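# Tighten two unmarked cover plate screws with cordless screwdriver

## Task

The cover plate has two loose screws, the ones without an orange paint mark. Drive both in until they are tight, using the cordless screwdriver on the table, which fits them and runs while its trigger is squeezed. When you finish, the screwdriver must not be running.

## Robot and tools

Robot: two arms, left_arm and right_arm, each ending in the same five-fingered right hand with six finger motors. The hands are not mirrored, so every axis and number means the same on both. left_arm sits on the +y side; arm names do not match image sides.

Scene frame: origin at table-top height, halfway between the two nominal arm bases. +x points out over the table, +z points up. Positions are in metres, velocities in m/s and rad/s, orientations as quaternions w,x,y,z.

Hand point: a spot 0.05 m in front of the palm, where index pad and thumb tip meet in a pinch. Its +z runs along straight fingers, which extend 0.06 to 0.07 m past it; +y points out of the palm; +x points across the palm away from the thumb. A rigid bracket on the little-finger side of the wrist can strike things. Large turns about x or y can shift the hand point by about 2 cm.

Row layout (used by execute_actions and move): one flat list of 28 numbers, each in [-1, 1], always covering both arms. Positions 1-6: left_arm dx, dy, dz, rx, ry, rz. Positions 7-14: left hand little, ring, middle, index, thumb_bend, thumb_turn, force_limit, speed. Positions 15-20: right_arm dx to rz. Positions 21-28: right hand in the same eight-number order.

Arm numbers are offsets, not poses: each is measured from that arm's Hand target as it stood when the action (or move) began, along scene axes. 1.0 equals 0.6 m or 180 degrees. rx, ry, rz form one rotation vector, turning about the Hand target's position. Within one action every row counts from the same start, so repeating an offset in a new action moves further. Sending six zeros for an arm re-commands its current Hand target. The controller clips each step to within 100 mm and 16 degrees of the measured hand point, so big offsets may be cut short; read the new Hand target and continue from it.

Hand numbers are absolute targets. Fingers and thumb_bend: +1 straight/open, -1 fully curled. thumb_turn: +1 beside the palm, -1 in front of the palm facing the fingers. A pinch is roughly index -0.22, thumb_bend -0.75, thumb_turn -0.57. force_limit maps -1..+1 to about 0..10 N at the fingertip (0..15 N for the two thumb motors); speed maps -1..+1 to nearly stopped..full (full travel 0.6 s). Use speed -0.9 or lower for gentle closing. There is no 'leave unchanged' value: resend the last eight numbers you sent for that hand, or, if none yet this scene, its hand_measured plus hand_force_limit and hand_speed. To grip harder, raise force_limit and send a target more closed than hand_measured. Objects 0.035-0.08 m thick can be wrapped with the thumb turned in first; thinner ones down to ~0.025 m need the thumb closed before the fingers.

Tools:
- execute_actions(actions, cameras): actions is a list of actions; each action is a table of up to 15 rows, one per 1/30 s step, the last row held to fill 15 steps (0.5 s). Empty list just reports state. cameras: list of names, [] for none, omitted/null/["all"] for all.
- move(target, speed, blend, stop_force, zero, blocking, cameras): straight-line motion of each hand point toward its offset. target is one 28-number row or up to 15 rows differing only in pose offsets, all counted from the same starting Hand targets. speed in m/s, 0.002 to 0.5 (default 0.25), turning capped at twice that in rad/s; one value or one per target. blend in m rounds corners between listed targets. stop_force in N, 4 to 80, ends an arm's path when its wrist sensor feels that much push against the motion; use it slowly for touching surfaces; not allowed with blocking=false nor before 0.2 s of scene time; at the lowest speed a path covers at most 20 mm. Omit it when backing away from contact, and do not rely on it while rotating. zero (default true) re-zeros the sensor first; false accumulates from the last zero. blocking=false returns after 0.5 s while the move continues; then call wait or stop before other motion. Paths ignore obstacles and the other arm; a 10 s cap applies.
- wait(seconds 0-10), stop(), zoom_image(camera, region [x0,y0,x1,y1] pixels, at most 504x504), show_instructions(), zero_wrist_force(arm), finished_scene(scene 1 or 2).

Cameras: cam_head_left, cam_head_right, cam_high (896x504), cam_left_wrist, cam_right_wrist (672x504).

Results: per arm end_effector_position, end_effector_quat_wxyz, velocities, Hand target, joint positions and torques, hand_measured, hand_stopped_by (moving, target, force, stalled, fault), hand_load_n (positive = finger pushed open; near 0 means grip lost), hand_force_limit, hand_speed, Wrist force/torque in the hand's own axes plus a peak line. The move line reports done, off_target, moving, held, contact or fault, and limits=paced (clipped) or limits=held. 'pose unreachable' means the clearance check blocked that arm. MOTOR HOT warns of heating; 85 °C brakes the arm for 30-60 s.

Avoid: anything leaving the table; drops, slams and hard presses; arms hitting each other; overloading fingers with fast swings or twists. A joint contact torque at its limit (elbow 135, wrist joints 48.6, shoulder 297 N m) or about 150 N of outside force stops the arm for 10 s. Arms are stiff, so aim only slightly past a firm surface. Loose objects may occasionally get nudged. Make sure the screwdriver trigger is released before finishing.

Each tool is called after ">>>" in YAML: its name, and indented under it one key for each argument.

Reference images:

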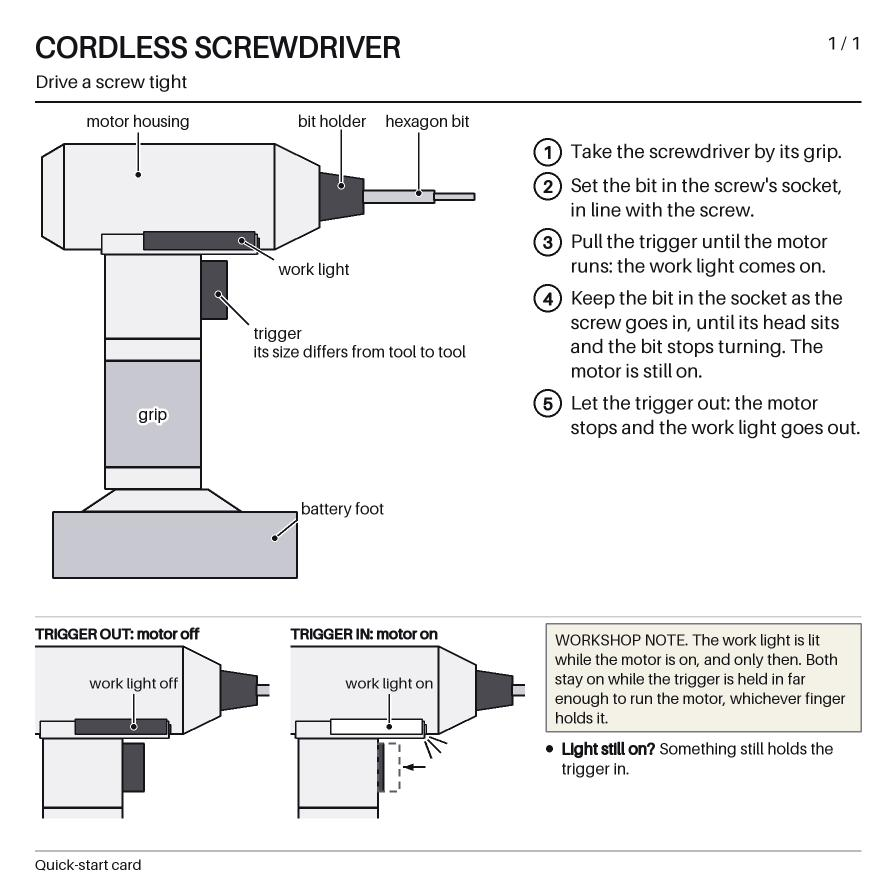

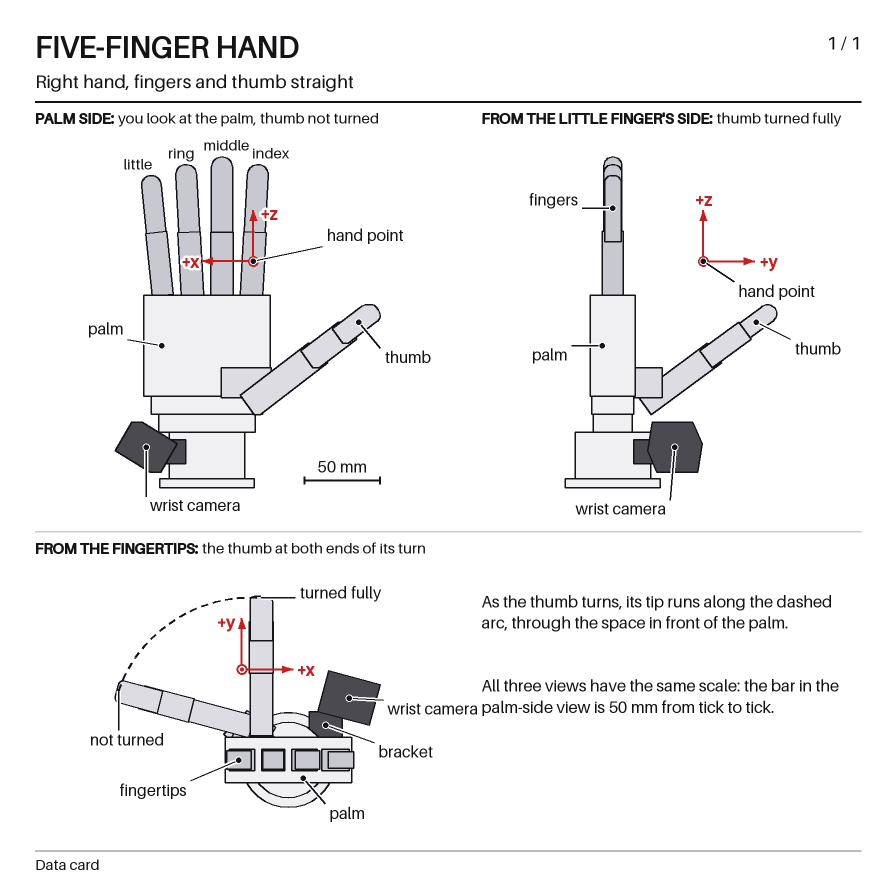

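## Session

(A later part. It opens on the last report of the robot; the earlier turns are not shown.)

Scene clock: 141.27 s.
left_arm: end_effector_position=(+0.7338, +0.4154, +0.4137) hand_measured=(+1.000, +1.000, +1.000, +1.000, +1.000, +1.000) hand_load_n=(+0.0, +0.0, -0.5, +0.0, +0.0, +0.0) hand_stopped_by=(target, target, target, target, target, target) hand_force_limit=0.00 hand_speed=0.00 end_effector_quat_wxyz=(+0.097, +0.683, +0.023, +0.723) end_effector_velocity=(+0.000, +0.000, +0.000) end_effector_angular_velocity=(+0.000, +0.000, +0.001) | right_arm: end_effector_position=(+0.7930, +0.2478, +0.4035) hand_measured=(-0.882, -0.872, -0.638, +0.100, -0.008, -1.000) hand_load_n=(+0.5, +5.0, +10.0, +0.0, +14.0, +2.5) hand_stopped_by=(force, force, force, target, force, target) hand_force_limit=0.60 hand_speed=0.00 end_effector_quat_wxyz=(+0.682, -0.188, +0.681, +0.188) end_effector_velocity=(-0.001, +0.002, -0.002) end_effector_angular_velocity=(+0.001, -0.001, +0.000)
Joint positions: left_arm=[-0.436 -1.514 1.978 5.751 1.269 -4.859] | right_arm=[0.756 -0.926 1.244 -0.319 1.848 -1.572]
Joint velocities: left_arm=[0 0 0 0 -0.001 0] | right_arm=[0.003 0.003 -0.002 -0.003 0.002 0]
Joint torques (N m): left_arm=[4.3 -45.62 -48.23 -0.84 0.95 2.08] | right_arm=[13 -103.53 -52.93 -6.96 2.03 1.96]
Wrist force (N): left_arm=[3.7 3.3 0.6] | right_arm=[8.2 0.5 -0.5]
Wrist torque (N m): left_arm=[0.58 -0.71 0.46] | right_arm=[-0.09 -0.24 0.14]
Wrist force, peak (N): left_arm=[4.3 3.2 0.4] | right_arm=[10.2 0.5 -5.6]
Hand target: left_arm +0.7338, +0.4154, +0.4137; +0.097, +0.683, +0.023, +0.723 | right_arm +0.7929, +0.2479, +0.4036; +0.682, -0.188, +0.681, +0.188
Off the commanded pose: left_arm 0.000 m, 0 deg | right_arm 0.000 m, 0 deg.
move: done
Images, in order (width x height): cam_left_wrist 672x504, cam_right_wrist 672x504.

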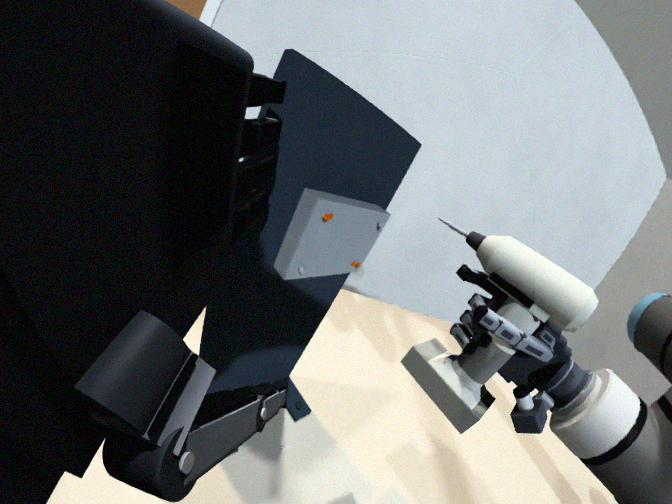

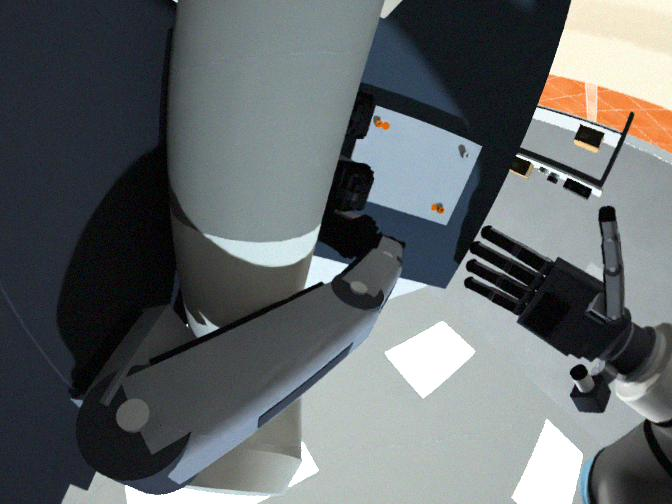

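>>> zoom_image:
  camera: "cam_right_wrist"
  region: [360, 100, 480, 220]

>>> move:
  target: [0,0,0,0,0,0,1,1,1,1,1,1,0,0.0,0.0429,-0.0714,0.0583,0,0,0,-0.98,-0.98,-0.98,0.1,-0.98,-1,0.6,0]
  speed: 0.15
  cameras: ["cam_right_wrist"]

>>> zoom_image:
  camera: "cam_right_wrist"
  region: [360, 80, 510, 220]

Scaled by 4.200 from the camera's 672x504 image, which has a finer 960x720 frame.

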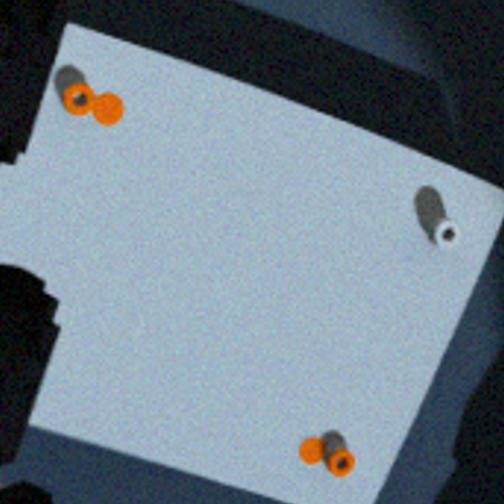

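Scene clock: 142.20 s.
left_arm: end_effector_position=(+0.7338, +0.4154, +0.4137) hand_measured=(+1.000, +1.000, +1.000, +1.000, +1.000, +1.000) hand_load_n=(+0.0, -0.5, +0.0, +0.0, +0.0, +0.0) hand_stopped_by=(target, target, target, target, target, target) hand_force_limit=0.00 hand_speed=0.00 end_effector_quat_wxyz=(+0.097, +0.683, +0.023, +0.723) end_effector_velocity=(+0.000, +0.000, -0.001) end_effector_angular_velocity=(+0.001, +0.001, +0.000) | right_arm: end_effector_position=(+0.8187, +0.2050, +0.4383) hand_measured=(-0.882, -0.872, -0.638, +0.100, -0.008, -1.000) hand_load_n=(+0.5, +4.5, +10.0, +0.0, +13.5, +2.5) hand_stopped_by=(force, force, force, target, force, target) hand_force_limit=0.60 hand_speed=0.00 end_effector_quat_wxyz=(+0.682, -0.188, +0.681, +0.188) end_effector_velocity=(+0.000, +0.002, -0.002) end_effector_angular_velocity=(+0.000, -0.001, -0.001)
Joint positions: left_arm=[-0.436 -1.514 1.978 5.751 1.269 -4.859] | right_arm=[0.702 -0.98 1.268 -0.29 1.794 -1.571]
Joint velocities: left_arm=[0 0.001 0 0 0 0.001] | right_arm=[0.001 0.003 -0.001 -0.003 0.002 0]
Joint torques (N m): left_arm=[7.29 -49.57 -49.67 -0.83 0.77 2.35] | right_arm=[14.01 -96.09 -54.95 -6.39 1.97 1.94]
Wrist force (N): left_arm=[3.8 2.8 0.7] | right_arm=[8.3 0.2 -0.8]
Wrist torque (N m): left_arm=[0.52 -0.72 0.45] | right_arm=[-0.11 -0.26 0.13]
Wrist force, peak (N): left_arm=[4.3 3.1 0.4] | right_arm=[9.6 2.6 -0.7]
Hand target: left_arm +0.7338, +0.4154, +0.4137; +0.097, +0.683, +0.023, +0.723 | right_arm +0.8186, +0.2051, +0.4385; +0.682, -0.188, +0.681, +0.188
Off the commanded pose: left_arm 0.000 m, 0 deg | right_arm 0.000 m, 0 deg.
move: done
Images, in order (width x height): cam_right_wrist 672x504.

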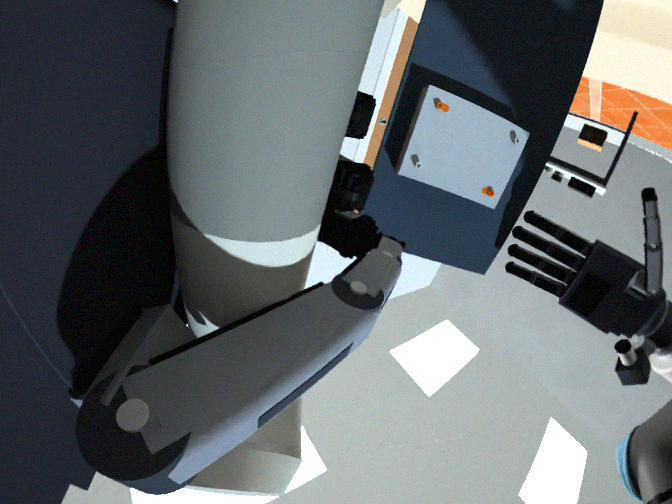

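Scaled by 3.360 from the camera's 672x504 image, which has a finer 960x720 frame.

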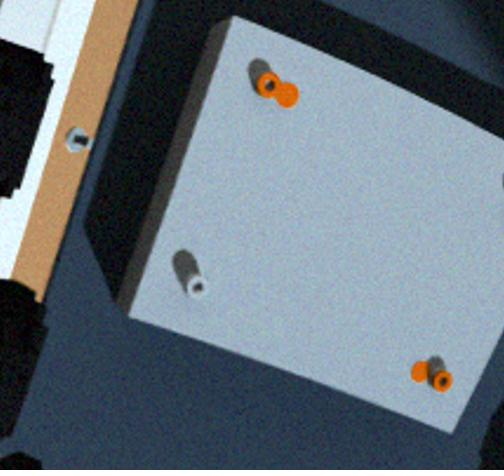

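>>> move:
  target: [0,0,0,0,0,0,1,1,1,1,1,1,0,0.0,-0.0848,0.1808,-0.1213,0,0,0,-0.98,-0.98,-0.98,0.1,-0.98,-1,0.6,0]
  speed: 0.15
  cameras: []

>>> move:
  target: [0,0,0,0,0,0,1,1,1,1,1,1,0,0.0,0.0314,0.0189,0,0,0,0,-0.98,-0.98,-0.98,0.1,-0.98,-1,0.6,0]
  speed: 0.008
  stop_force: 4
  cameras: ["cam_left_wrist"]

>>> zoom_image:
  camera: "cam_left_wrist"
  region: [370, 212, 394, 236]

>>> zoom_image:
  camera: "cam_left_wrist"
  region: [350, 190, 410, 250]

Scene clock: 145.57 s.
left_arm: end_effector_position=(+0.7338, +0.4154, +0.4137) hand_measured=(+1.000, +1.000, +1.000, +1.000, +1.000, +1.000) hand_load_n=(+0.0, +0.0, +0.0, +0.0, +0.0, +0.0) hand_stopped_by=(target, target, target, target, target, target) hand_force_limit=0.00 hand_speed=0.00 end_effector_quat_wxyz=(+0.097, +0.683, +0.023, +0.723) end_effector_velocity=(+0.000, +0.000, -0.001) end_effector_angular_velocity=(+0.001, +0.001, +0.000) | right_arm: end_effector_position=(+0.7677, +0.3136, +0.3660) hand_measured=(-0.882, -0.872, -0.638, +0.100, -0.008, -1.000) hand_load_n=(+0.5, +5.0, +10.0, +0.0, +14.0, +2.5) hand_stopped_by=(force, force, force, target, force, target) hand_force_limit=0.60 hand_speed=0.00 end_effector_quat_wxyz=(+0.682, -0.188, +0.681, +0.188) end_effector_velocity=(+0.000, +0.000, +0.000) end_effector_angular_velocity=(-0.001, +0.001, +0.000)
Joint positions: left_arm=[-0.436 -1.514 1.978 5.751 1.269 -4.859] | right_arm=[0.823 -0.832 1.151 -0.321 1.915 -1.572]
Joint velocities: left_arm=[0 0.001 0 0 0 0.001] | right_arm=[0 0 0 0.002 0 0]
Joint torques (N m): left_arm=[6.5 -49.51 -48.28 -1.12 0.53 3.08] | right_arm=[-6.04 -109.93 -43.31 -1.43 -0.87 -1.21]
Wrist force (N): left_arm=[3.8 3.1 0.7] | right_arm=[7.9 0.0 -0.7]
Wrist torque (N m): left_arm=[0.56 -0.72 0.45] | right_arm=[-0.14 -0.20 0.11]
Wrist force, peak (N): left_arm=[4.2 3.3 0.6] | right_arm=[10.0 2.2 -0.4]
Hand target: left_arm +0.7338, +0.4154, +0.4137; +0.097, +0.683, +0.023, +0.723 | right_arm +0.7678, +0.3136, +0.3659; +0.682, -0.188, +0.681, +0.188
Off the commanded pose: left_arm 0.000 m, 0 deg | right_arm 0.000 m, 0 deg.
move: done
No camera images: "cameras" was empty.

Scene clock: 148.30 s.
left_arm: end_effector_position=(+0.7338, +0.4154, +0.4137) hand_measured=(+1.000, +1.000, +1.000, +1.000, +1.000, +1.000) hand_load_n=(+0.0, +0.0, +0.0, +0.0, +0.0, +0.0) hand_stopped_by=(target, target, target, target, target, target) hand_force_limit=0.00 hand_speed=0.00 end_effector_quat_wxyz=(+0.097, +0.683, +0.023, +0.723) end_effector_velocity=(+0.000, -0.001, +0.000) end_effector_angular_velocity=(-0.001, +0.000, -0.001) | right_arm: end_effector_position=(+0.7770, +0.3192, +0.3659) hand_measured=(-0.882, -0.872, -0.638, +0.100, -0.008, -1.000) hand_load_n=(+0.5, +4.5, +10.0, -0.5, +14.0, +2.5) hand_stopped_by=(force, force, force, target, force, target) hand_force_limit=0.60 hand_speed=0.00 end_effector_quat_wxyz=(+0.682, -0.188, +0.681, +0.188) end_effector_velocity=(+0.000, +0.000, -0.002) end_effector_angular_velocity=(-0.001, +0.001, +0.000)
Joint positions: left_arm=[-0.436 -1.514 1.978 5.751 1.269 -4.859] | right_arm=[0.819 -0.816 1.122 -0.308 1.911 -1.572]
Joint velocities: left_arm=[-0.001 0 0 0 0 -0.001] | right_arm=[0 0.002 0 -0.001 0 0]
Joint torques (N m): left_arm=[6.24 -46.25 -48.4 -0.96 0.8 2.56] | right_arm=[15.81 -125.53 -43.41 -5.92 1.65 0.5]
Wrist force (N): left_arm=[4.0 3.0 0.7] | right_arm=[8.0 0.0 0.1]
Wrist torque (N m): left_arm=[0.54 -0.75 0.46] | right_arm=[-0.13 -0.20 0.12]
Wrist force, peak (N): left_arm=[4.2 3.0 1.0] | right_arm=[10.2 -0.6 -8.3]
Hand target: left_arm +0.7338, +0.4154, +0.4137; +0.097, +0.683, +0.023, +0.723 | right_arm +0.7770, +0.3192, +0.3659; +0.682, -0.188, +0.681, +0.188
Off the commanded pose: left_arm 0.000 m, 0 deg | right_arm 0.011 m, 0 deg.
move: contact (right_arm)
Images, in order (width x height): cam_left_wrist 672x504.

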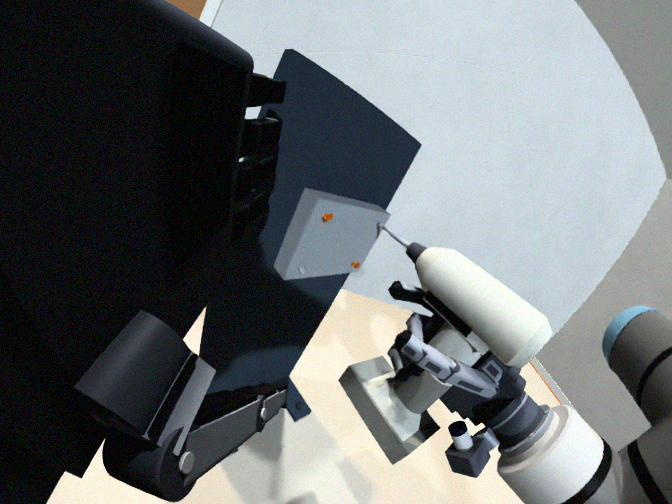

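Scaled by 21.000 from the camera's 672x504 image, which has a finer 960x720 frame.

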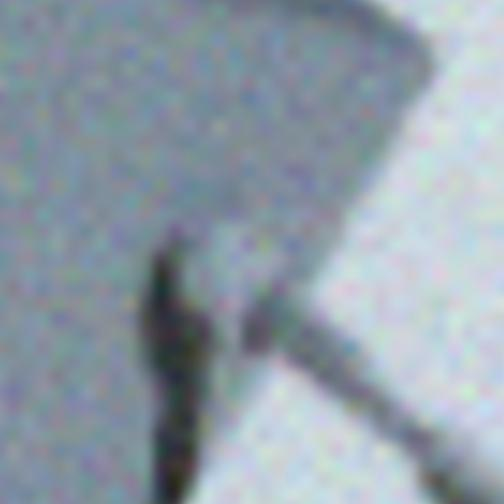

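Scaled by 8.400 from the camera's 672x504 image, which has a finer 960x720 frame.

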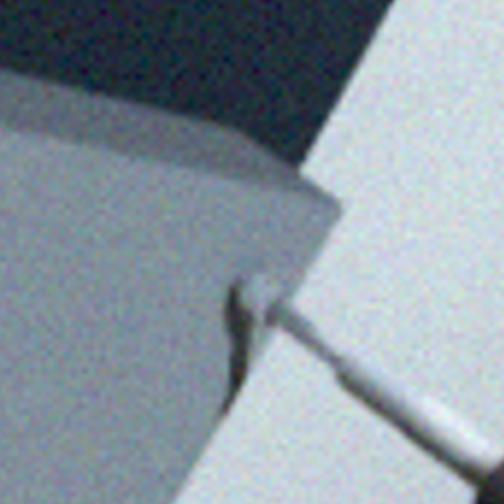

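>>> move:
  target: [0,0,0,0,0,0,1,1,1,1,1,1,0,0.0,0.0214,0.0129,0,0,0,0,-0.98,-0.98,-0.98,-0.9,-0.98,-1,0.3,0.2]
  speed: 0.006
  stop_force: 5
  cameras: ["cam_left_wrist"]

>>> zoom_image:
  camera: "cam_left_wrist"
  region: [370, 212, 394, 236]

>>> zoom_image:
  camera: "cam_left_wrist"
  region: [350, 190, 410, 250]

Scene clock: 149.77 s.
left_arm: end_effector_position=(+0.7338, +0.4154, +0.4137) hand_measured=(+1.000, +1.000, +1.000, +1.000, +1.000, +1.000) hand_load_n=(+0.0, +0.0, +0.0, +0.0, +0.0, +0.0) hand_stopped_by=(target, target, target, target, target, target) hand_force_limit=0.00 hand_speed=0.00 end_effector_quat_wxyz=(+0.097, +0.683, +0.023, +0.723) end_effector_velocity=(+0.000, +0.001, +0.000) end_effector_angular_velocity=(-0.001, +0.000, +0.001) | right_arm: end_effector_position=(+0.7771, +0.3192, +0.3659) hand_measured=(-0.882, -0.872, -0.638, -0.862, -0.008, -1.000) hand_load_n=(+0.0, +3.0, +9.5, +13.0, +14.5, +2.0) hand_stopped_by=(force, force, force, force, force, target) hand_force_limit=0.30 hand_speed=0.20 end_effector_quat_wxyz=(+0.682, -0.188, +0.681, +0.188) end_effector_velocity=(+0.000, +0.000, -0.002) end_effector_angular_velocity=(-0.001, +0.000, +0.000)
Joint positions: left_arm=[-0.436 -1.514 1.978 5.751 1.269 -4.859] | right_arm=[0.819 -0.815 1.122 -0.308 1.911 -1.572]
Joint velocities: left_arm=[0.001 0 0 -0.001 0 -0.001] | right_arm=[0 0.001 0 0 0 0]
Joint torques (N m): left_arm=[5.7 -44.18 -47.38 -1.28 0.54 2.48] | right_arm=[6.71 -124.93 -48.11 -6.76 1.7 0.5]
Wrist force (N): left_arm=[3.7 2.9 0.7] | right_arm=[10.4 2.6 -5.3]
Wrist torque (N m): left_arm=[0.52 -0.70 0.44] | right_arm=[-0.13 -0.16 0.14]
Wrist force, peak (N): left_arm=[4.3 3.3 0.7] | right_arm=[10.1 -0.6 -7.5]
Hand target: left_arm +0.7338, +0.4154, +0.4137; +0.097, +0.683, +0.023, +0.723 | right_arm +0.7771, +0.3192, +0.3659; +0.682, -0.188, +0.681, +0.188
Off the commanded pose: left_arm 0.000 m, 0 deg | right_arm 0.015 m, 0 deg.
move: contact (right_arm)
Images, in order (width x height): cam_left_wrist 672x504.

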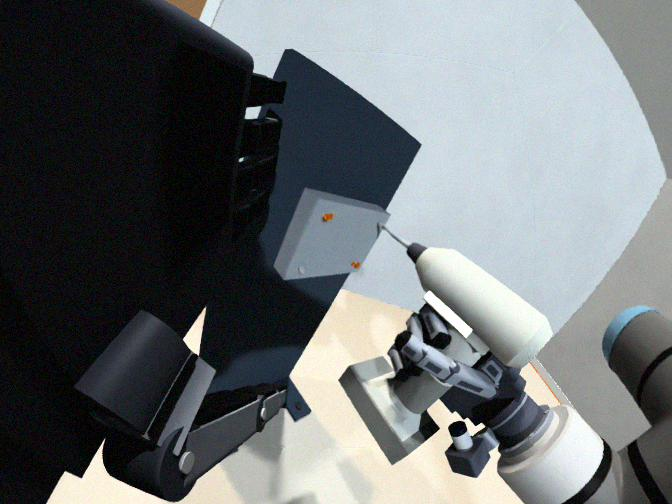

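Scaled by 21.000 from the camera's 672x504 image, which has a finer 960x720 frame.

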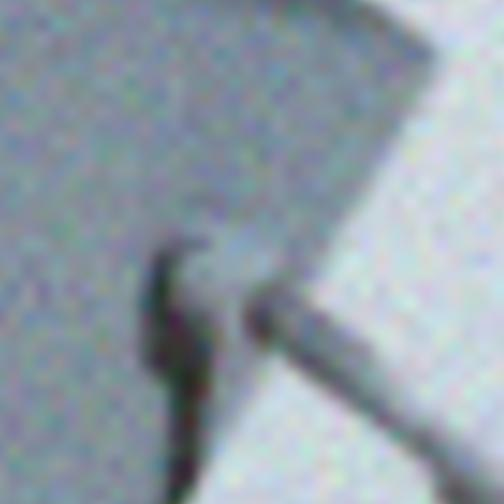

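Scaled by 8.400 from the camera's 672x504 image, which has a finer 960x720 frame.

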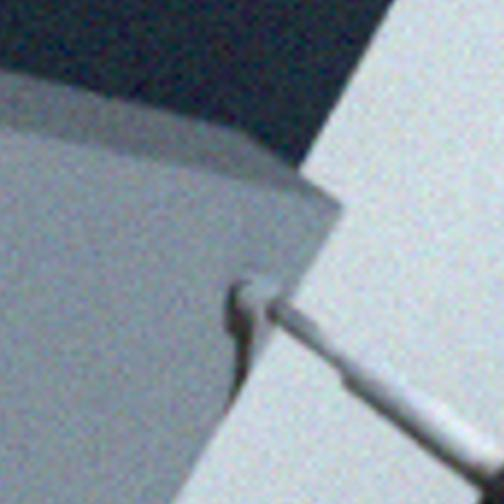

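>>> move:
  target:
    - [0,0,0,0,0,0,1,1,1,1,1,1,0,0.0,-0.0057,-0.0034,0,0,0,0,-0.98,-0.98,-0.98,-0.9,-0.98,-1,0.3,0.2]
    - [0,0,0,0,0,0,1,1,1,1,1,1,0,0.0,-0.0077,-0.0001,0.0005,0,0,0,-0.98,-0.98,-0.98,-0.9,-0.98,-1,0.3,0.2]
  speed: 0.03
  cameras: []

>>> move:
  target: [0,0,0,0,0,0,1,1,1,1,1,1,0,0.0,0.0214,0.0129,0,0,0,0,-0.98,-0.98,-0.98,-0.9,-0.98,-1,0.3,0.2]
  speed: 0.006
  stop_force: 4
  cameras: ["cam_left_wrist"]

>>> zoom_image:
  camera: "cam_left_wrist"
  region: [350, 190, 410, 250]

Scene clock: 151.03 s.
left_arm: end_effector_position=(+0.7338, +0.4154, +0.4137) hand_measured=(+1.000, +1.000, +1.000, +1.000, +1.000, +1.000) hand_load_n=(+0.0, +0.0, +0.0, +0.0, +0.5, +0.0) hand_stopped_by=(target, target, target, target, target, target) hand_force_limit=0.00 hand_speed=0.00 end_effector_quat_wxyz=(+0.097, +0.683, +0.023, +0.723) end_effector_velocity=(+0.000, -0.001, +0.000) end_effector_angular_velocity=(-0.001, +0.000, -0.001) | right_arm: end_effector_position=(+0.7724, +0.3193, +0.3663) hand_measured=(-0.882, -0.872, -0.638, -0.862, -0.008, -1.000) hand_load_n=(+0.0, +3.0, +9.5, +13.0, +14.5, +2.5) hand_stopped_by=(force, force, force, force, force, target) hand_force_limit=0.30 hand_speed=0.20 end_effector_quat_wxyz=(+0.682, -0.188, +0.681, +0.188) end_effector_velocity=(+0.000, +0.000, +0.001) end_effector_angular_velocity=(+0.001, -0.001, +0.001)
Joint positions: left_arm=[-0.436 -1.514 1.978 5.751 1.269 -4.859] | right_arm=[0.823 -0.82 1.128 -0.311 1.915 -1.572]
Joint velocities: left_arm=[-0.001 0 0 0.001 0 -0.001] | right_arm=[0 -0.001 0.001 0 -0.001 0]
Joint torques (N m): left_arm=[7.15 -45.64 -47.48 -1.69 0.43 2.89] | right_arm=[-6.7 -118.02 -43.23 -2.56 0.28 -0.32]
Wrist force (N): left_arm=[4.0 3.0 0.7] | right_arm=[8.0 0.4 -0.8]
Wrist torque (N m): left_arm=[0.54 -0.75 0.47] | right_arm=[-0.07 -0.22 0.13]
Wrist force, peak (N): left_arm=[3.9 3.4 0.7] | right_arm=[10.4 2.3 -5.4]
Hand target: left_arm +0.7338, +0.4154, +0.4137; +0.097, +0.683, +0.023, +0.723 | right_arm +0.7725, +0.3192, +0.3662; +0.682, -0.188, +0.681, +0.188
Off the commanded pose: left_arm 0.000 m, 0 deg | right_arm 0.000 m, 0 deg.
move: done
No camera images: "cameras" was empty.

Scene clock: 153.17 s.
left_arm: end_effector_position=(+0.7338, +0.4154, +0.4137) hand_measured=(+1.000, +1.000, +1.000, +1.000, +1.000, +1.000) hand_load_n=(+0.0, +0.0, +0.0, +0.0, -0.5, +0.0) hand_stopped_by=(target, target, target, target, target, target) hand_force_limit=0.00 hand_speed=0.00 end_effector_quat_wxyz=(+0.097, +0.683, +0.023, +0.723) end_effector_velocity=(+0.000, +0.000, -0.001) end_effector_angular_velocity=(+0.002, +0.001, -0.001) | right_arm: end_effector_position=(+0.7756, +0.3211, +0.3662) hand_measured=(-0.882, -0.872, -0.638, -0.862, -0.008, -1.000) hand_load_n=(+0.0, +2.5, +9.5, +12.0, +15.5, +2.5) hand_stopped_by=(force, force, force, force, force, target) hand_force_limit=0.30 hand_speed=0.20 end_effector_quat_wxyz=(+0.682, -0.188, +0.681, +0.188) end_effector_velocity=(+0.000, +0.000, +0.000) end_effector_angular_velocity=(+0.000, +0.000, +0.000)
Joint positions: left_arm=[-0.436 -1.514 1.978 5.751 1.269 -4.859] | right_arm=[0.822 -0.814 1.119 -0.306 1.914 -1.572]
Joint velocities: left_arm=[0 0 0 0.001 0.001 0.001] | right_arm=[0 0 0 -0.001 0 0]
Joint torques (N m): left_arm=[7.39 -44.1 -46.4 -1.21 0.5 2.53] | right_arm=[14.97 -125.85 -44.03 -5.76 1.44 -1.3]
Wrist force (N): left_arm=[4.1 2.8 0.8] | right_arm=[8.1 0.4 -0.6]
Wrist torque (N m): left_arm=[0.49 -0.76 0.46] | right_arm=[-0.09 -0.24 0.13]
Wrist force, peak (N): left_arm=[4.5 3.2 0.5] | right_arm=[9.2 0.1 -6.7]
Hand target: left_arm +0.7338, +0.4154, +0.4137; +0.097, +0.683, +0.023, +0.723 | right_arm +0.7756, +0.3211, +0.3662; +0.682, -0.188, +0.681, +0.188
Off the commanded pose: left_arm 0.000 m, 0 deg | right_arm 0.011 m, 0 deg.
move: contact (right_arm)
Images, in order (width x height): cam_left_wrist 672x504.

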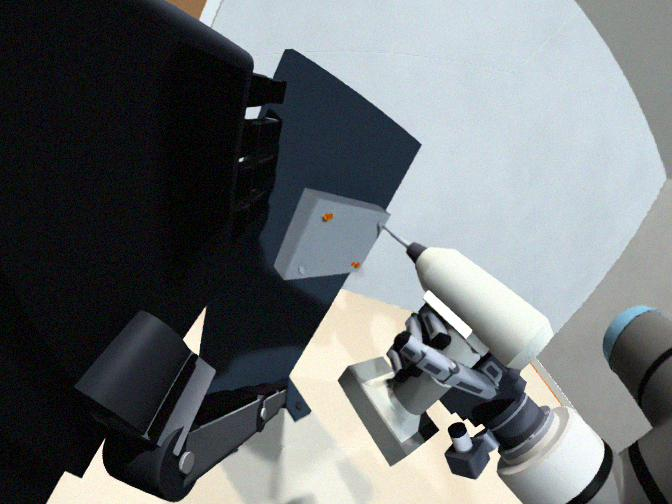

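Scaled by 8.400 from the camera's 672x504 image, which has a finer 960x720 frame.

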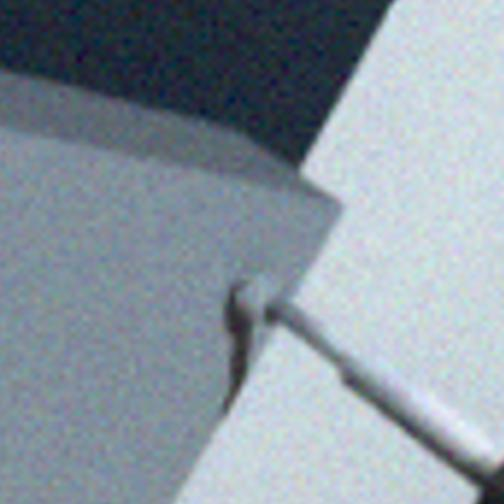

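>>> zoom_image:
  camera: "cam_left_wrist"
  region: [370, 212, 410, 252]

>>> move:
  target: [0,0,0,0,0,0,1,1,1,1,1,1,0,0.0,-0.00857,-0.00515,0,0,0,0,-0.98,-0.98,-0.98,-0.9,-0.98,-1,0.3,0.2]
  speed: 0.03
  cameras: ["cam_left_wrist","cam_high"]

>>> zoom_image:
  camera: "cam_left_wrist"
  region: [370, 212, 410, 252]

>>> zoom_image:
  camera: "cam_high"
  region: [418, 165, 463, 200]

Scaled by 12.600 from the camera's 672x504 image, which has a finer 960x720 frame.

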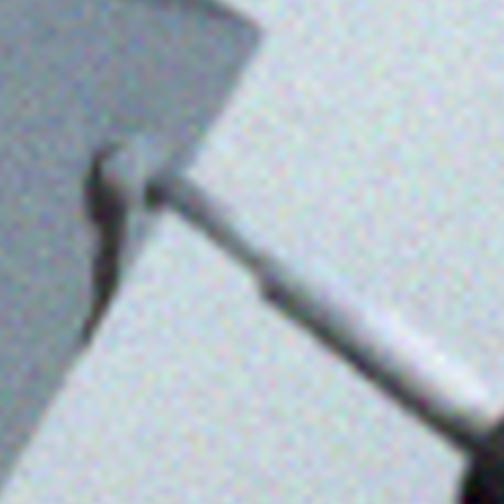

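Scene clock: 154.27 s.
left_arm: end_effector_position=(+0.7338, +0.4154, +0.4137) hand_measured=(+1.000, +1.000, +1.000, +1.000, +1.000, +1.000) hand_load_n=(+0.0, +0.0, +0.0, +0.0, +0.0, +0.0) hand_stopped_by=(target, target, target, target, target, target) hand_force_limit=0.00 hand_speed=0.00 end_effector_quat_wxyz=(+0.097, +0.683, +0.023, +0.723) end_effector_velocity=(+0.000, +0.000, +0.000) end_effector_angular_velocity=(+0.000, +0.000, -0.001) | right_arm: end_effector_position=(+0.7703, +0.3179, +0.3662) hand_measured=(-0.882, -0.872, -0.638, -0.862, -0.008, -1.000) hand_load_n=(+0.0, +2.5, +9.5, +11.5, +15.5, +2.5) hand_stopped_by=(force, force, force, force, force, target) hand_force_limit=0.30 hand_speed=0.20 end_effector_quat_wxyz=(+0.682, -0.188, +0.681, +0.188) end_effector_velocity=(+0.001, +0.001, -0.001) end_effector_angular_velocity=(+0.001, -0.001, +0.001)
Joint positions: left_arm=[-0.436 -1.514 1.978 5.751 1.269 -4.859] | right_arm=[0.824 -0.823 1.135 -0.314 1.916 -1.572]
Joint velocities: left_arm=[0 0 0 0 0.001 0] | right_arm=[0 0.002 -0.002 -0.001 -0.001 0]
Joint torques (N m): left_arm=[6.41 -46.14 -46.3 -1.42 0.67 2.6] | right_arm=[7.96 -104.69 -55.12 -3.94 1.38 -1.62]
Wrist force (N): left_arm=[3.4 3.1 0.7] | right_arm=[8.2 0.3 -0.8]
Wrist torque (N m): left_arm=[0.55 -0.66 0.43] | right_arm=[-0.09 -0.25 0.14]
Wrist force, peak (N): left_arm=[4.4 3.0 0.5] | right_arm=[8.3 -0.1 -0.6]
Hand target: left_arm +0.7338, +0.4154, +0.4137; +0.097, +0.683, +0.023, +0.723 | right_arm +0.7704, +0.3180, +0.3662; +0.682, -0.188, +0.681, +0.188
Off the commanded pose: left_arm 0.000 m, 0 deg | right_arm 0.000 m, 0 deg.
move: done
Images, in order (width x height): cam_high 896x504, cam_left_wrist 672x504.

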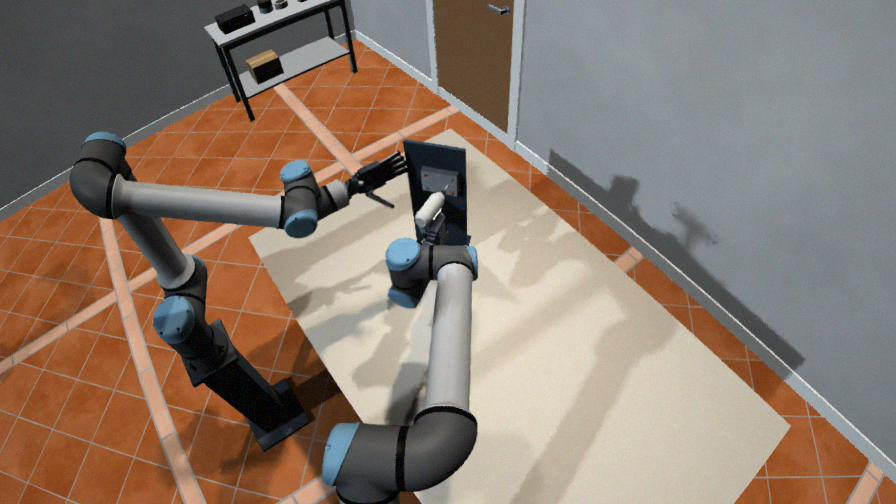

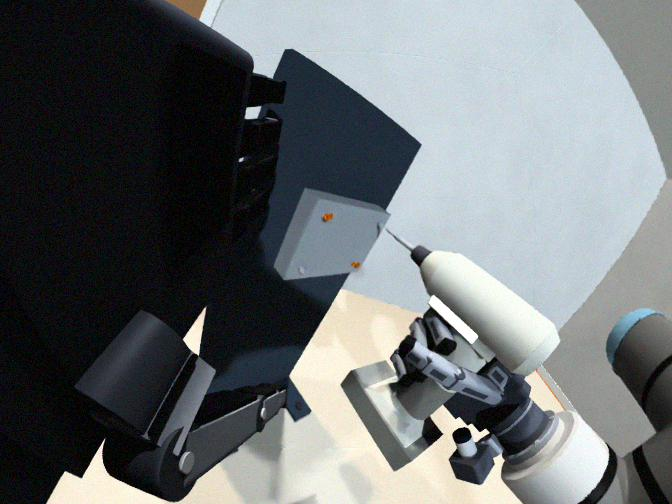

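Scaled by 12.600 from the camera's 672x504 image, which has a finer 960x720 frame.

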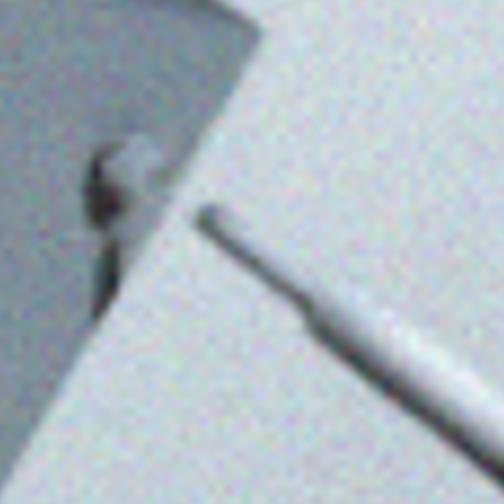

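Scaled by 11.200.

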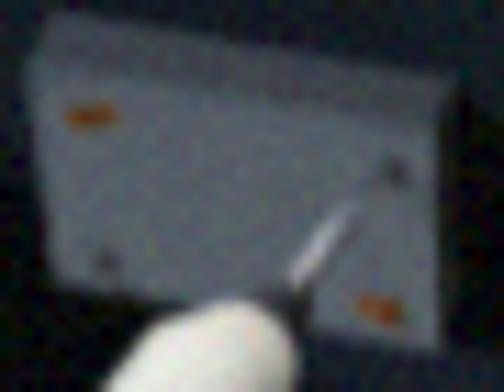

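>>> move:
  target: [0,0,0,0,0,0,1,1,1,1,1,1,0,0.0,-0.00258,0.00428,0,0,0,0,-0.98,-0.98,-0.98,-0.9,-0.98,-1,0.3,0.2]
  speed: 0.03
  cameras: ["cam_left_wrist","cam_high"]

>>> zoom_image:
  camera: "cam_left_wrist"
  region: [370, 212, 410, 252]

>>> move:
  target: [0,0,0,0,0,0,1,1,1,1,1,1,0,0.0,0.00571,0.00343,0,0,0,0,-0.98,-0.98,-0.98,-0.9,-0.98,-1,0.3,0.2]
  speed: 0.03
  cameras: ["cam_left_wrist","cam_high"]

>>> zoom_image:
  camera: "cam_left_wrist"
  region: [370, 212, 410, 252]

>>> zoom_image:
  camera: "cam_high"
  region: [418, 165, 463, 200]

Scene clock: 155.53 s.
left_arm: end_effector_position=(+0.7338, +0.4154, +0.4137) hand_measured=(+1.000, +1.000, +1.000, +1.000, +1.000, +1.000) hand_load_n=(+0.0, +0.0, +0.0, +0.0, +0.0, +0.0) hand_stopped_by=(target, target, target, target, target, target) hand_force_limit=0.00 hand_speed=0.00 end_effector_quat_wxyz=(+0.097, +0.683, +0.023, +0.723) end_effector_velocity=(+0.000, +0.000, +0.000) end_effector_angular_velocity=(+0.000, +0.000, +0.000) | right_arm: end_effector_position=(+0.7688, +0.3206, +0.3662) hand_measured=(-0.882, -0.872, -0.638, -0.862, -0.008, -1.000) hand_load_n=(+0.0, +2.5, +9.5, +11.5, +15.0, +2.5) hand_stopped_by=(force, force, force, force, force, target) hand_force_limit=0.30 hand_speed=0.20 end_effector_quat_wxyz=(+0.682, -0.188, +0.681, +0.188) end_effector_velocity=(+0.000, +0.000, +0.002) end_effector_angular_velocity=(+0.002, -0.002, -0.001)
Joint positions: left_arm=[-0.436 -1.514 1.978 5.751 1.269 -4.859] | right_arm=[0.827 -0.821 1.13 -0.311 1.919 -1.572]
Joint velocities: left_arm=[0 0 0 0 0 0] | right_arm=[0 -0.002 0 -0.001 0 0]
Joint torques (N m): left_arm=[5.31 -43.06 -45.55 -1.45 0.49 2.77] | right_arm=[6.59 -112.98 -47.17 -2.24 1.39 -1.92]
Wrist force (N): left_arm=[3.7 2.9 0.5] | right_arm=[7.7 0.3 -0.4]
Wrist torque (N m): left_arm=[0.54 -0.70 0.44] | right_arm=[-0.11 -0.19 0.10]
Wrist force, peak (N): left_arm=[4.1 3.3 0.6] | right_arm=[8.5 0.1 -0.4]
Hand target: left_arm +0.7338, +0.4154, +0.4137; +0.097, +0.683, +0.023, +0.723 | right_arm +0.7689, +0.3205, +0.3662; +0.682, -0.188, +0.681, +0.188
Off the commanded pose: left_arm 0.000 m, 0 deg | right_arm 0.000 m, 0 deg.
move: done
Images, in order (width x height): cam_high 896x504, cam_left_wrist 672x504.

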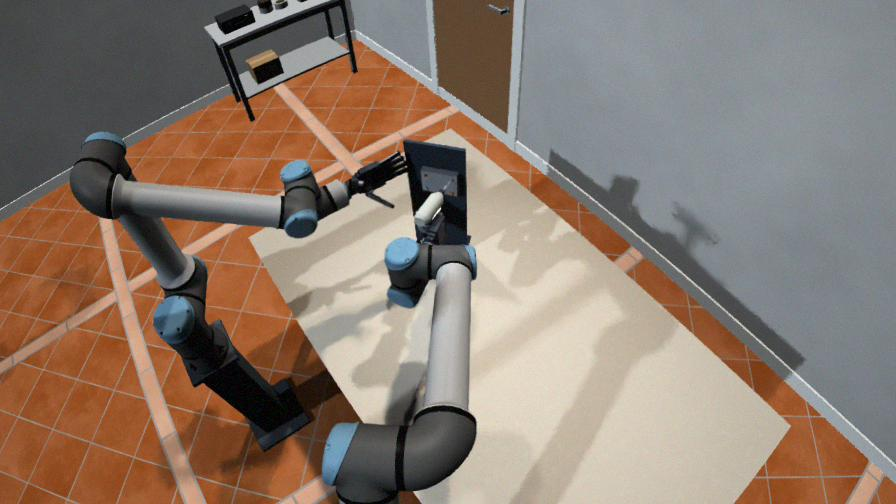

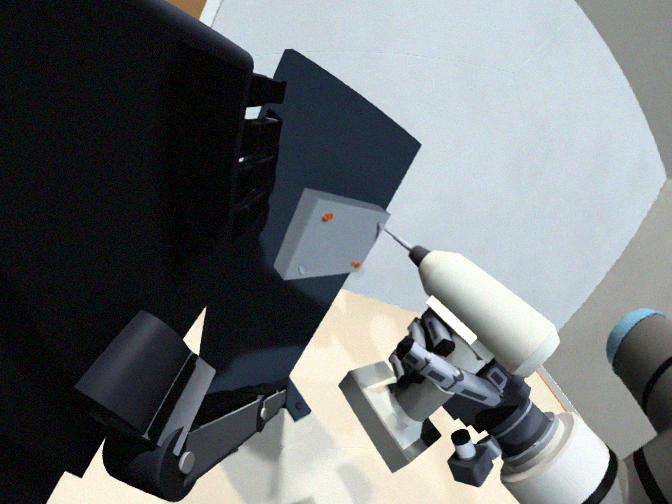

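Scaled by 12.600 from the camera's 672x504 image, which has a finer 960x720 frame.

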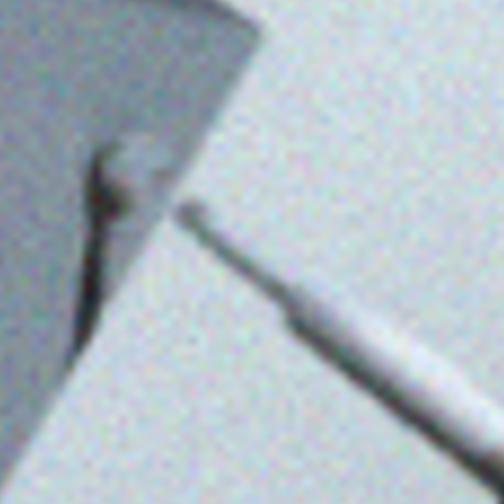

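Scene clock: 156.23 s.
left_arm: end_effector_position=(+0.7338, +0.4154, +0.4137) hand_measured=(+1.000, +1.000, +1.000, +1.000, +1.000, +1.000) hand_load_n=(+0.0, +0.0, +0.0, +0.0, +0.0, +0.0) hand_stopped_by=(target, target, target, target, target, target) hand_force_limit=0.00 hand_speed=0.00 end_effector_quat_wxyz=(+0.097, +0.683, +0.023, +0.723) end_effector_velocity=(+0.000, +0.000, +0.000) end_effector_angular_velocity=(+0.000, +0.000, +0.000) | right_arm: end_effector_position=(+0.7723, +0.3226, +0.3662) hand_measured=(-0.882, -0.872, -0.638, -0.862, -0.008, -1.000) hand_load_n=(+0.0, +2.5, +9.5, +12.0, +15.0, +2.5) hand_stopped_by=(force, force, force, force, force, target) hand_force_limit=0.30 hand_speed=0.20 end_effector_quat_wxyz=(+0.682, -0.188, +0.681, +0.188) end_effector_velocity=(+0.000, +0.000, -0.001) end_effector_angular_velocity=(-0.001, +0.000, +0.000)
Joint positions: left_arm=[-0.436 -1.514 1.978 5.751 1.269 -4.859] | right_arm=[0.825 -0.814 1.119 -0.307 1.917 -1.572]
Joint velocities: left_arm=[0 0 0 0 0 0] | right_arm=[0 0 0.001 0 0 0]
Joint torques (N m): left_arm=[7.05 -43.03 -46.46 -2.05 0.37 2.42] | right_arm=[-11.48 -119.97 -42.54 -3.05 -0.81 -1.59]
Wrist force (N): left_arm=[4.1 2.9 0.5] | right_arm=[8.1 0.4 -0.9]
Wrist torque (N m): left_arm=[0.54 -0.77 0.47] | right_arm=[-0.08 -0.24 0.13]
Wrist force, peak (N): left_arm=[4.0 3.3 0.8] | right_arm=[8.5 0.3 -0.8]
Hand target: left_arm +0.7338, +0.4154, +0.4137; +0.097, +0.683, +0.023, +0.723 | right_arm +0.7723, +0.3226, +0.3662; +0.682, -0.188, +0.681, +0.188
Off the commanded pose: left_arm 0.000 m, 0 deg | right_arm 0.000 m, 0 deg.
move: done
Images, in order (width x height): cam_high 896x504, cam_left_wrist 672x504.

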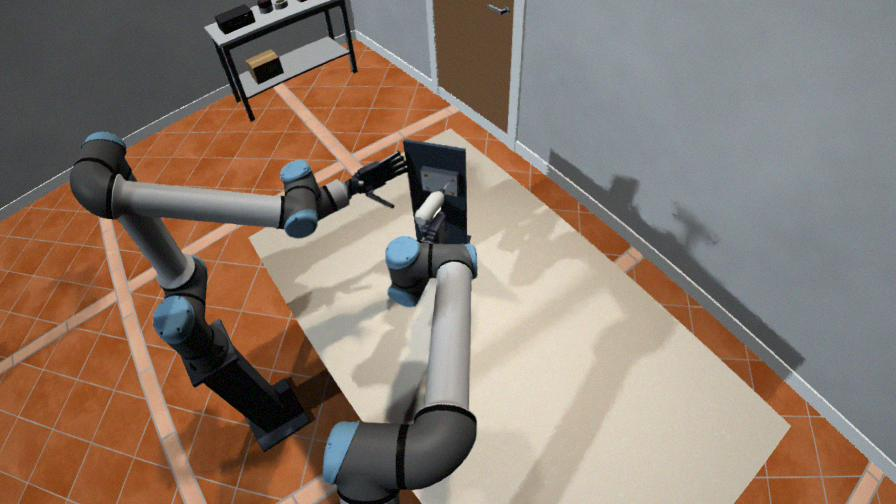

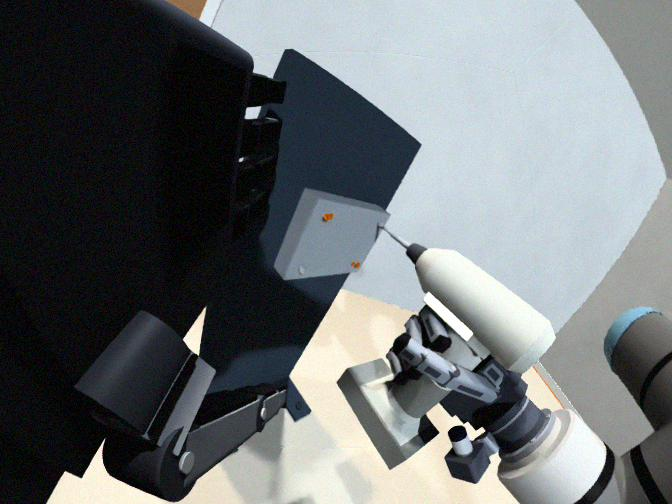

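Scaled by 12.600 from the camera's 672x504 image, which has a finer 960x720 frame.

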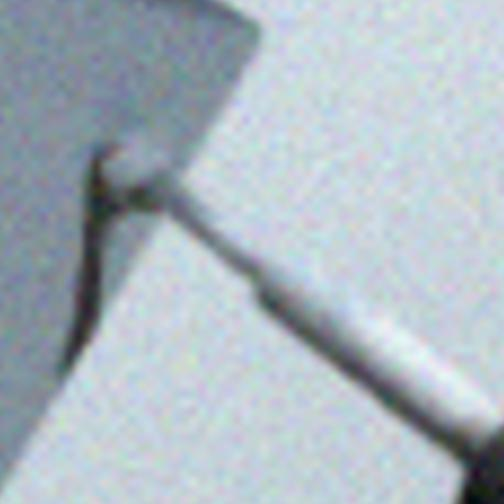

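Scaled by 11.200.

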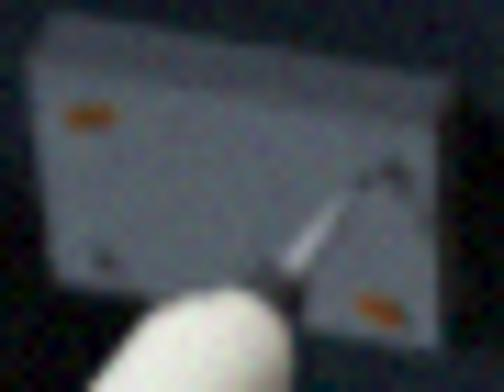

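>>> move:
  target: [0,0,0,0,0,0,1,1,1,1,1,1,0,0.0,0.0214,0.0129,0,0,0,0,-0.98,-0.98,-0.98,-0.9,-0.98,-1,0.3,0.2]
  speed: 0.005
  stop_force: 4
  cameras: ["cam_left_wrist"]

>>> zoom_image:
  camera: "cam_left_wrist"
  region: [370, 212, 410, 252]

Scene clock: 158.37 s.
left_arm: end_effector_position=(+0.7338, +0.4154, +0.4137) hand_measured=(+1.000, +1.000, +1.000, +1.000, +1.000, +1.000) hand_load_n=(+0.0, +0.0, +0.0, +0.0, +0.0, +0.0) hand_stopped_by=(target, target, target, target, target, target) hand_force_limit=0.00 hand_speed=0.00 end_effector_quat_wxyz=(+0.097, +0.683, +0.023, +0.723) end_effector_velocity=(+0.000, +0.001, +0.000) end_effector_angular_velocity=(-0.001, +0.000, +0.001) | right_arm: end_effector_position=(+0.7742, +0.3237, +0.3662) hand_measured=(-0.882, -0.872, -0.638, -0.862, -0.008, -1.000) hand_load_n=(+0.0, +3.0, +9.0, +11.0, +15.0, +2.0) hand_stopped_by=(force, force, force, force, force, target) hand_force_limit=0.30 hand_speed=0.20 end_effector_quat_wxyz=(+0.682, -0.188, +0.681, +0.188) end_effector_velocity=(+0.000, +0.000, +0.002) end_effector_angular_velocity=(+0.002, -0.001, +0.000)
Joint positions: left_arm=[-0.436 -1.514 1.978 5.751 1.269 -4.859] | right_arm=[0.824 -0.811 1.114 -0.304 1.916 -1.572]
Joint velocities: left_arm=[0.001 0 0 0 0 0] | right_arm=[0 -0.001 0 -0.001 0 0]
Joint torques (N m): left_arm=[6.63 -42.42 -46.47 -1.89 0.32 2.15] | right_arm=[7.86 -125.92 -42.39 -6.35 1.44 -0.78]
Wrist force (N): left_arm=[3.8 2.6 0.3] | right_arm=[8.3 0.2 -0.6]
Wrist torque (N m): left_arm=[0.49 -0.71 0.44] | right_arm=[-0.11 -0.27 0.13]
Wrist force, peak (N): left_arm=[4.6 3.0 0.5] | right_arm=[7.9 0.2 -6.9]
Hand target: left_arm +0.7338, +0.4154, +0.4137; +0.097, +0.683, +0.023, +0.723 | right_arm +0.7741, +0.3237, +0.3662; +0.682, -0.188, +0.681, +0.188
Off the commanded pose: left_arm 0.000 m, 0 deg | right_arm 0.013 m, 0 deg.
move: contact (right_arm)
Images, in order (width x height): cam_left_wrist 672x504.

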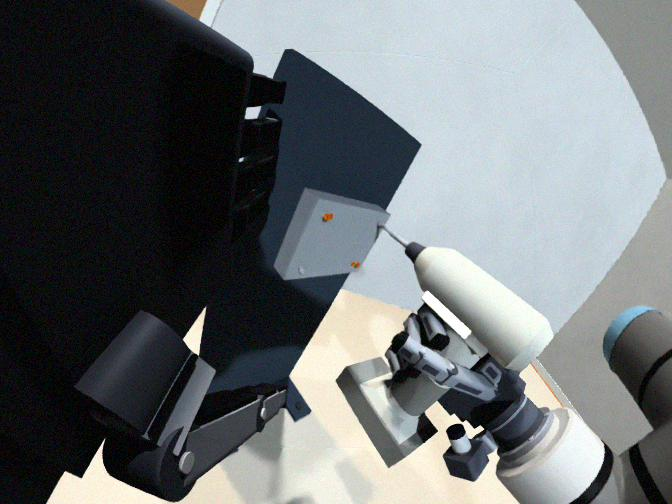

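Scaled by 12.600 from the camera's 672x504 image, which has a finer 960x720 frame.

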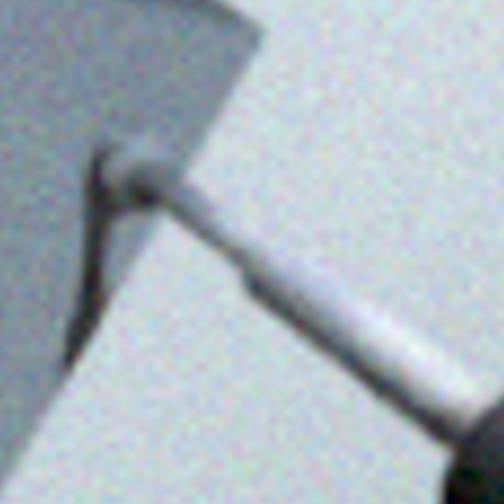

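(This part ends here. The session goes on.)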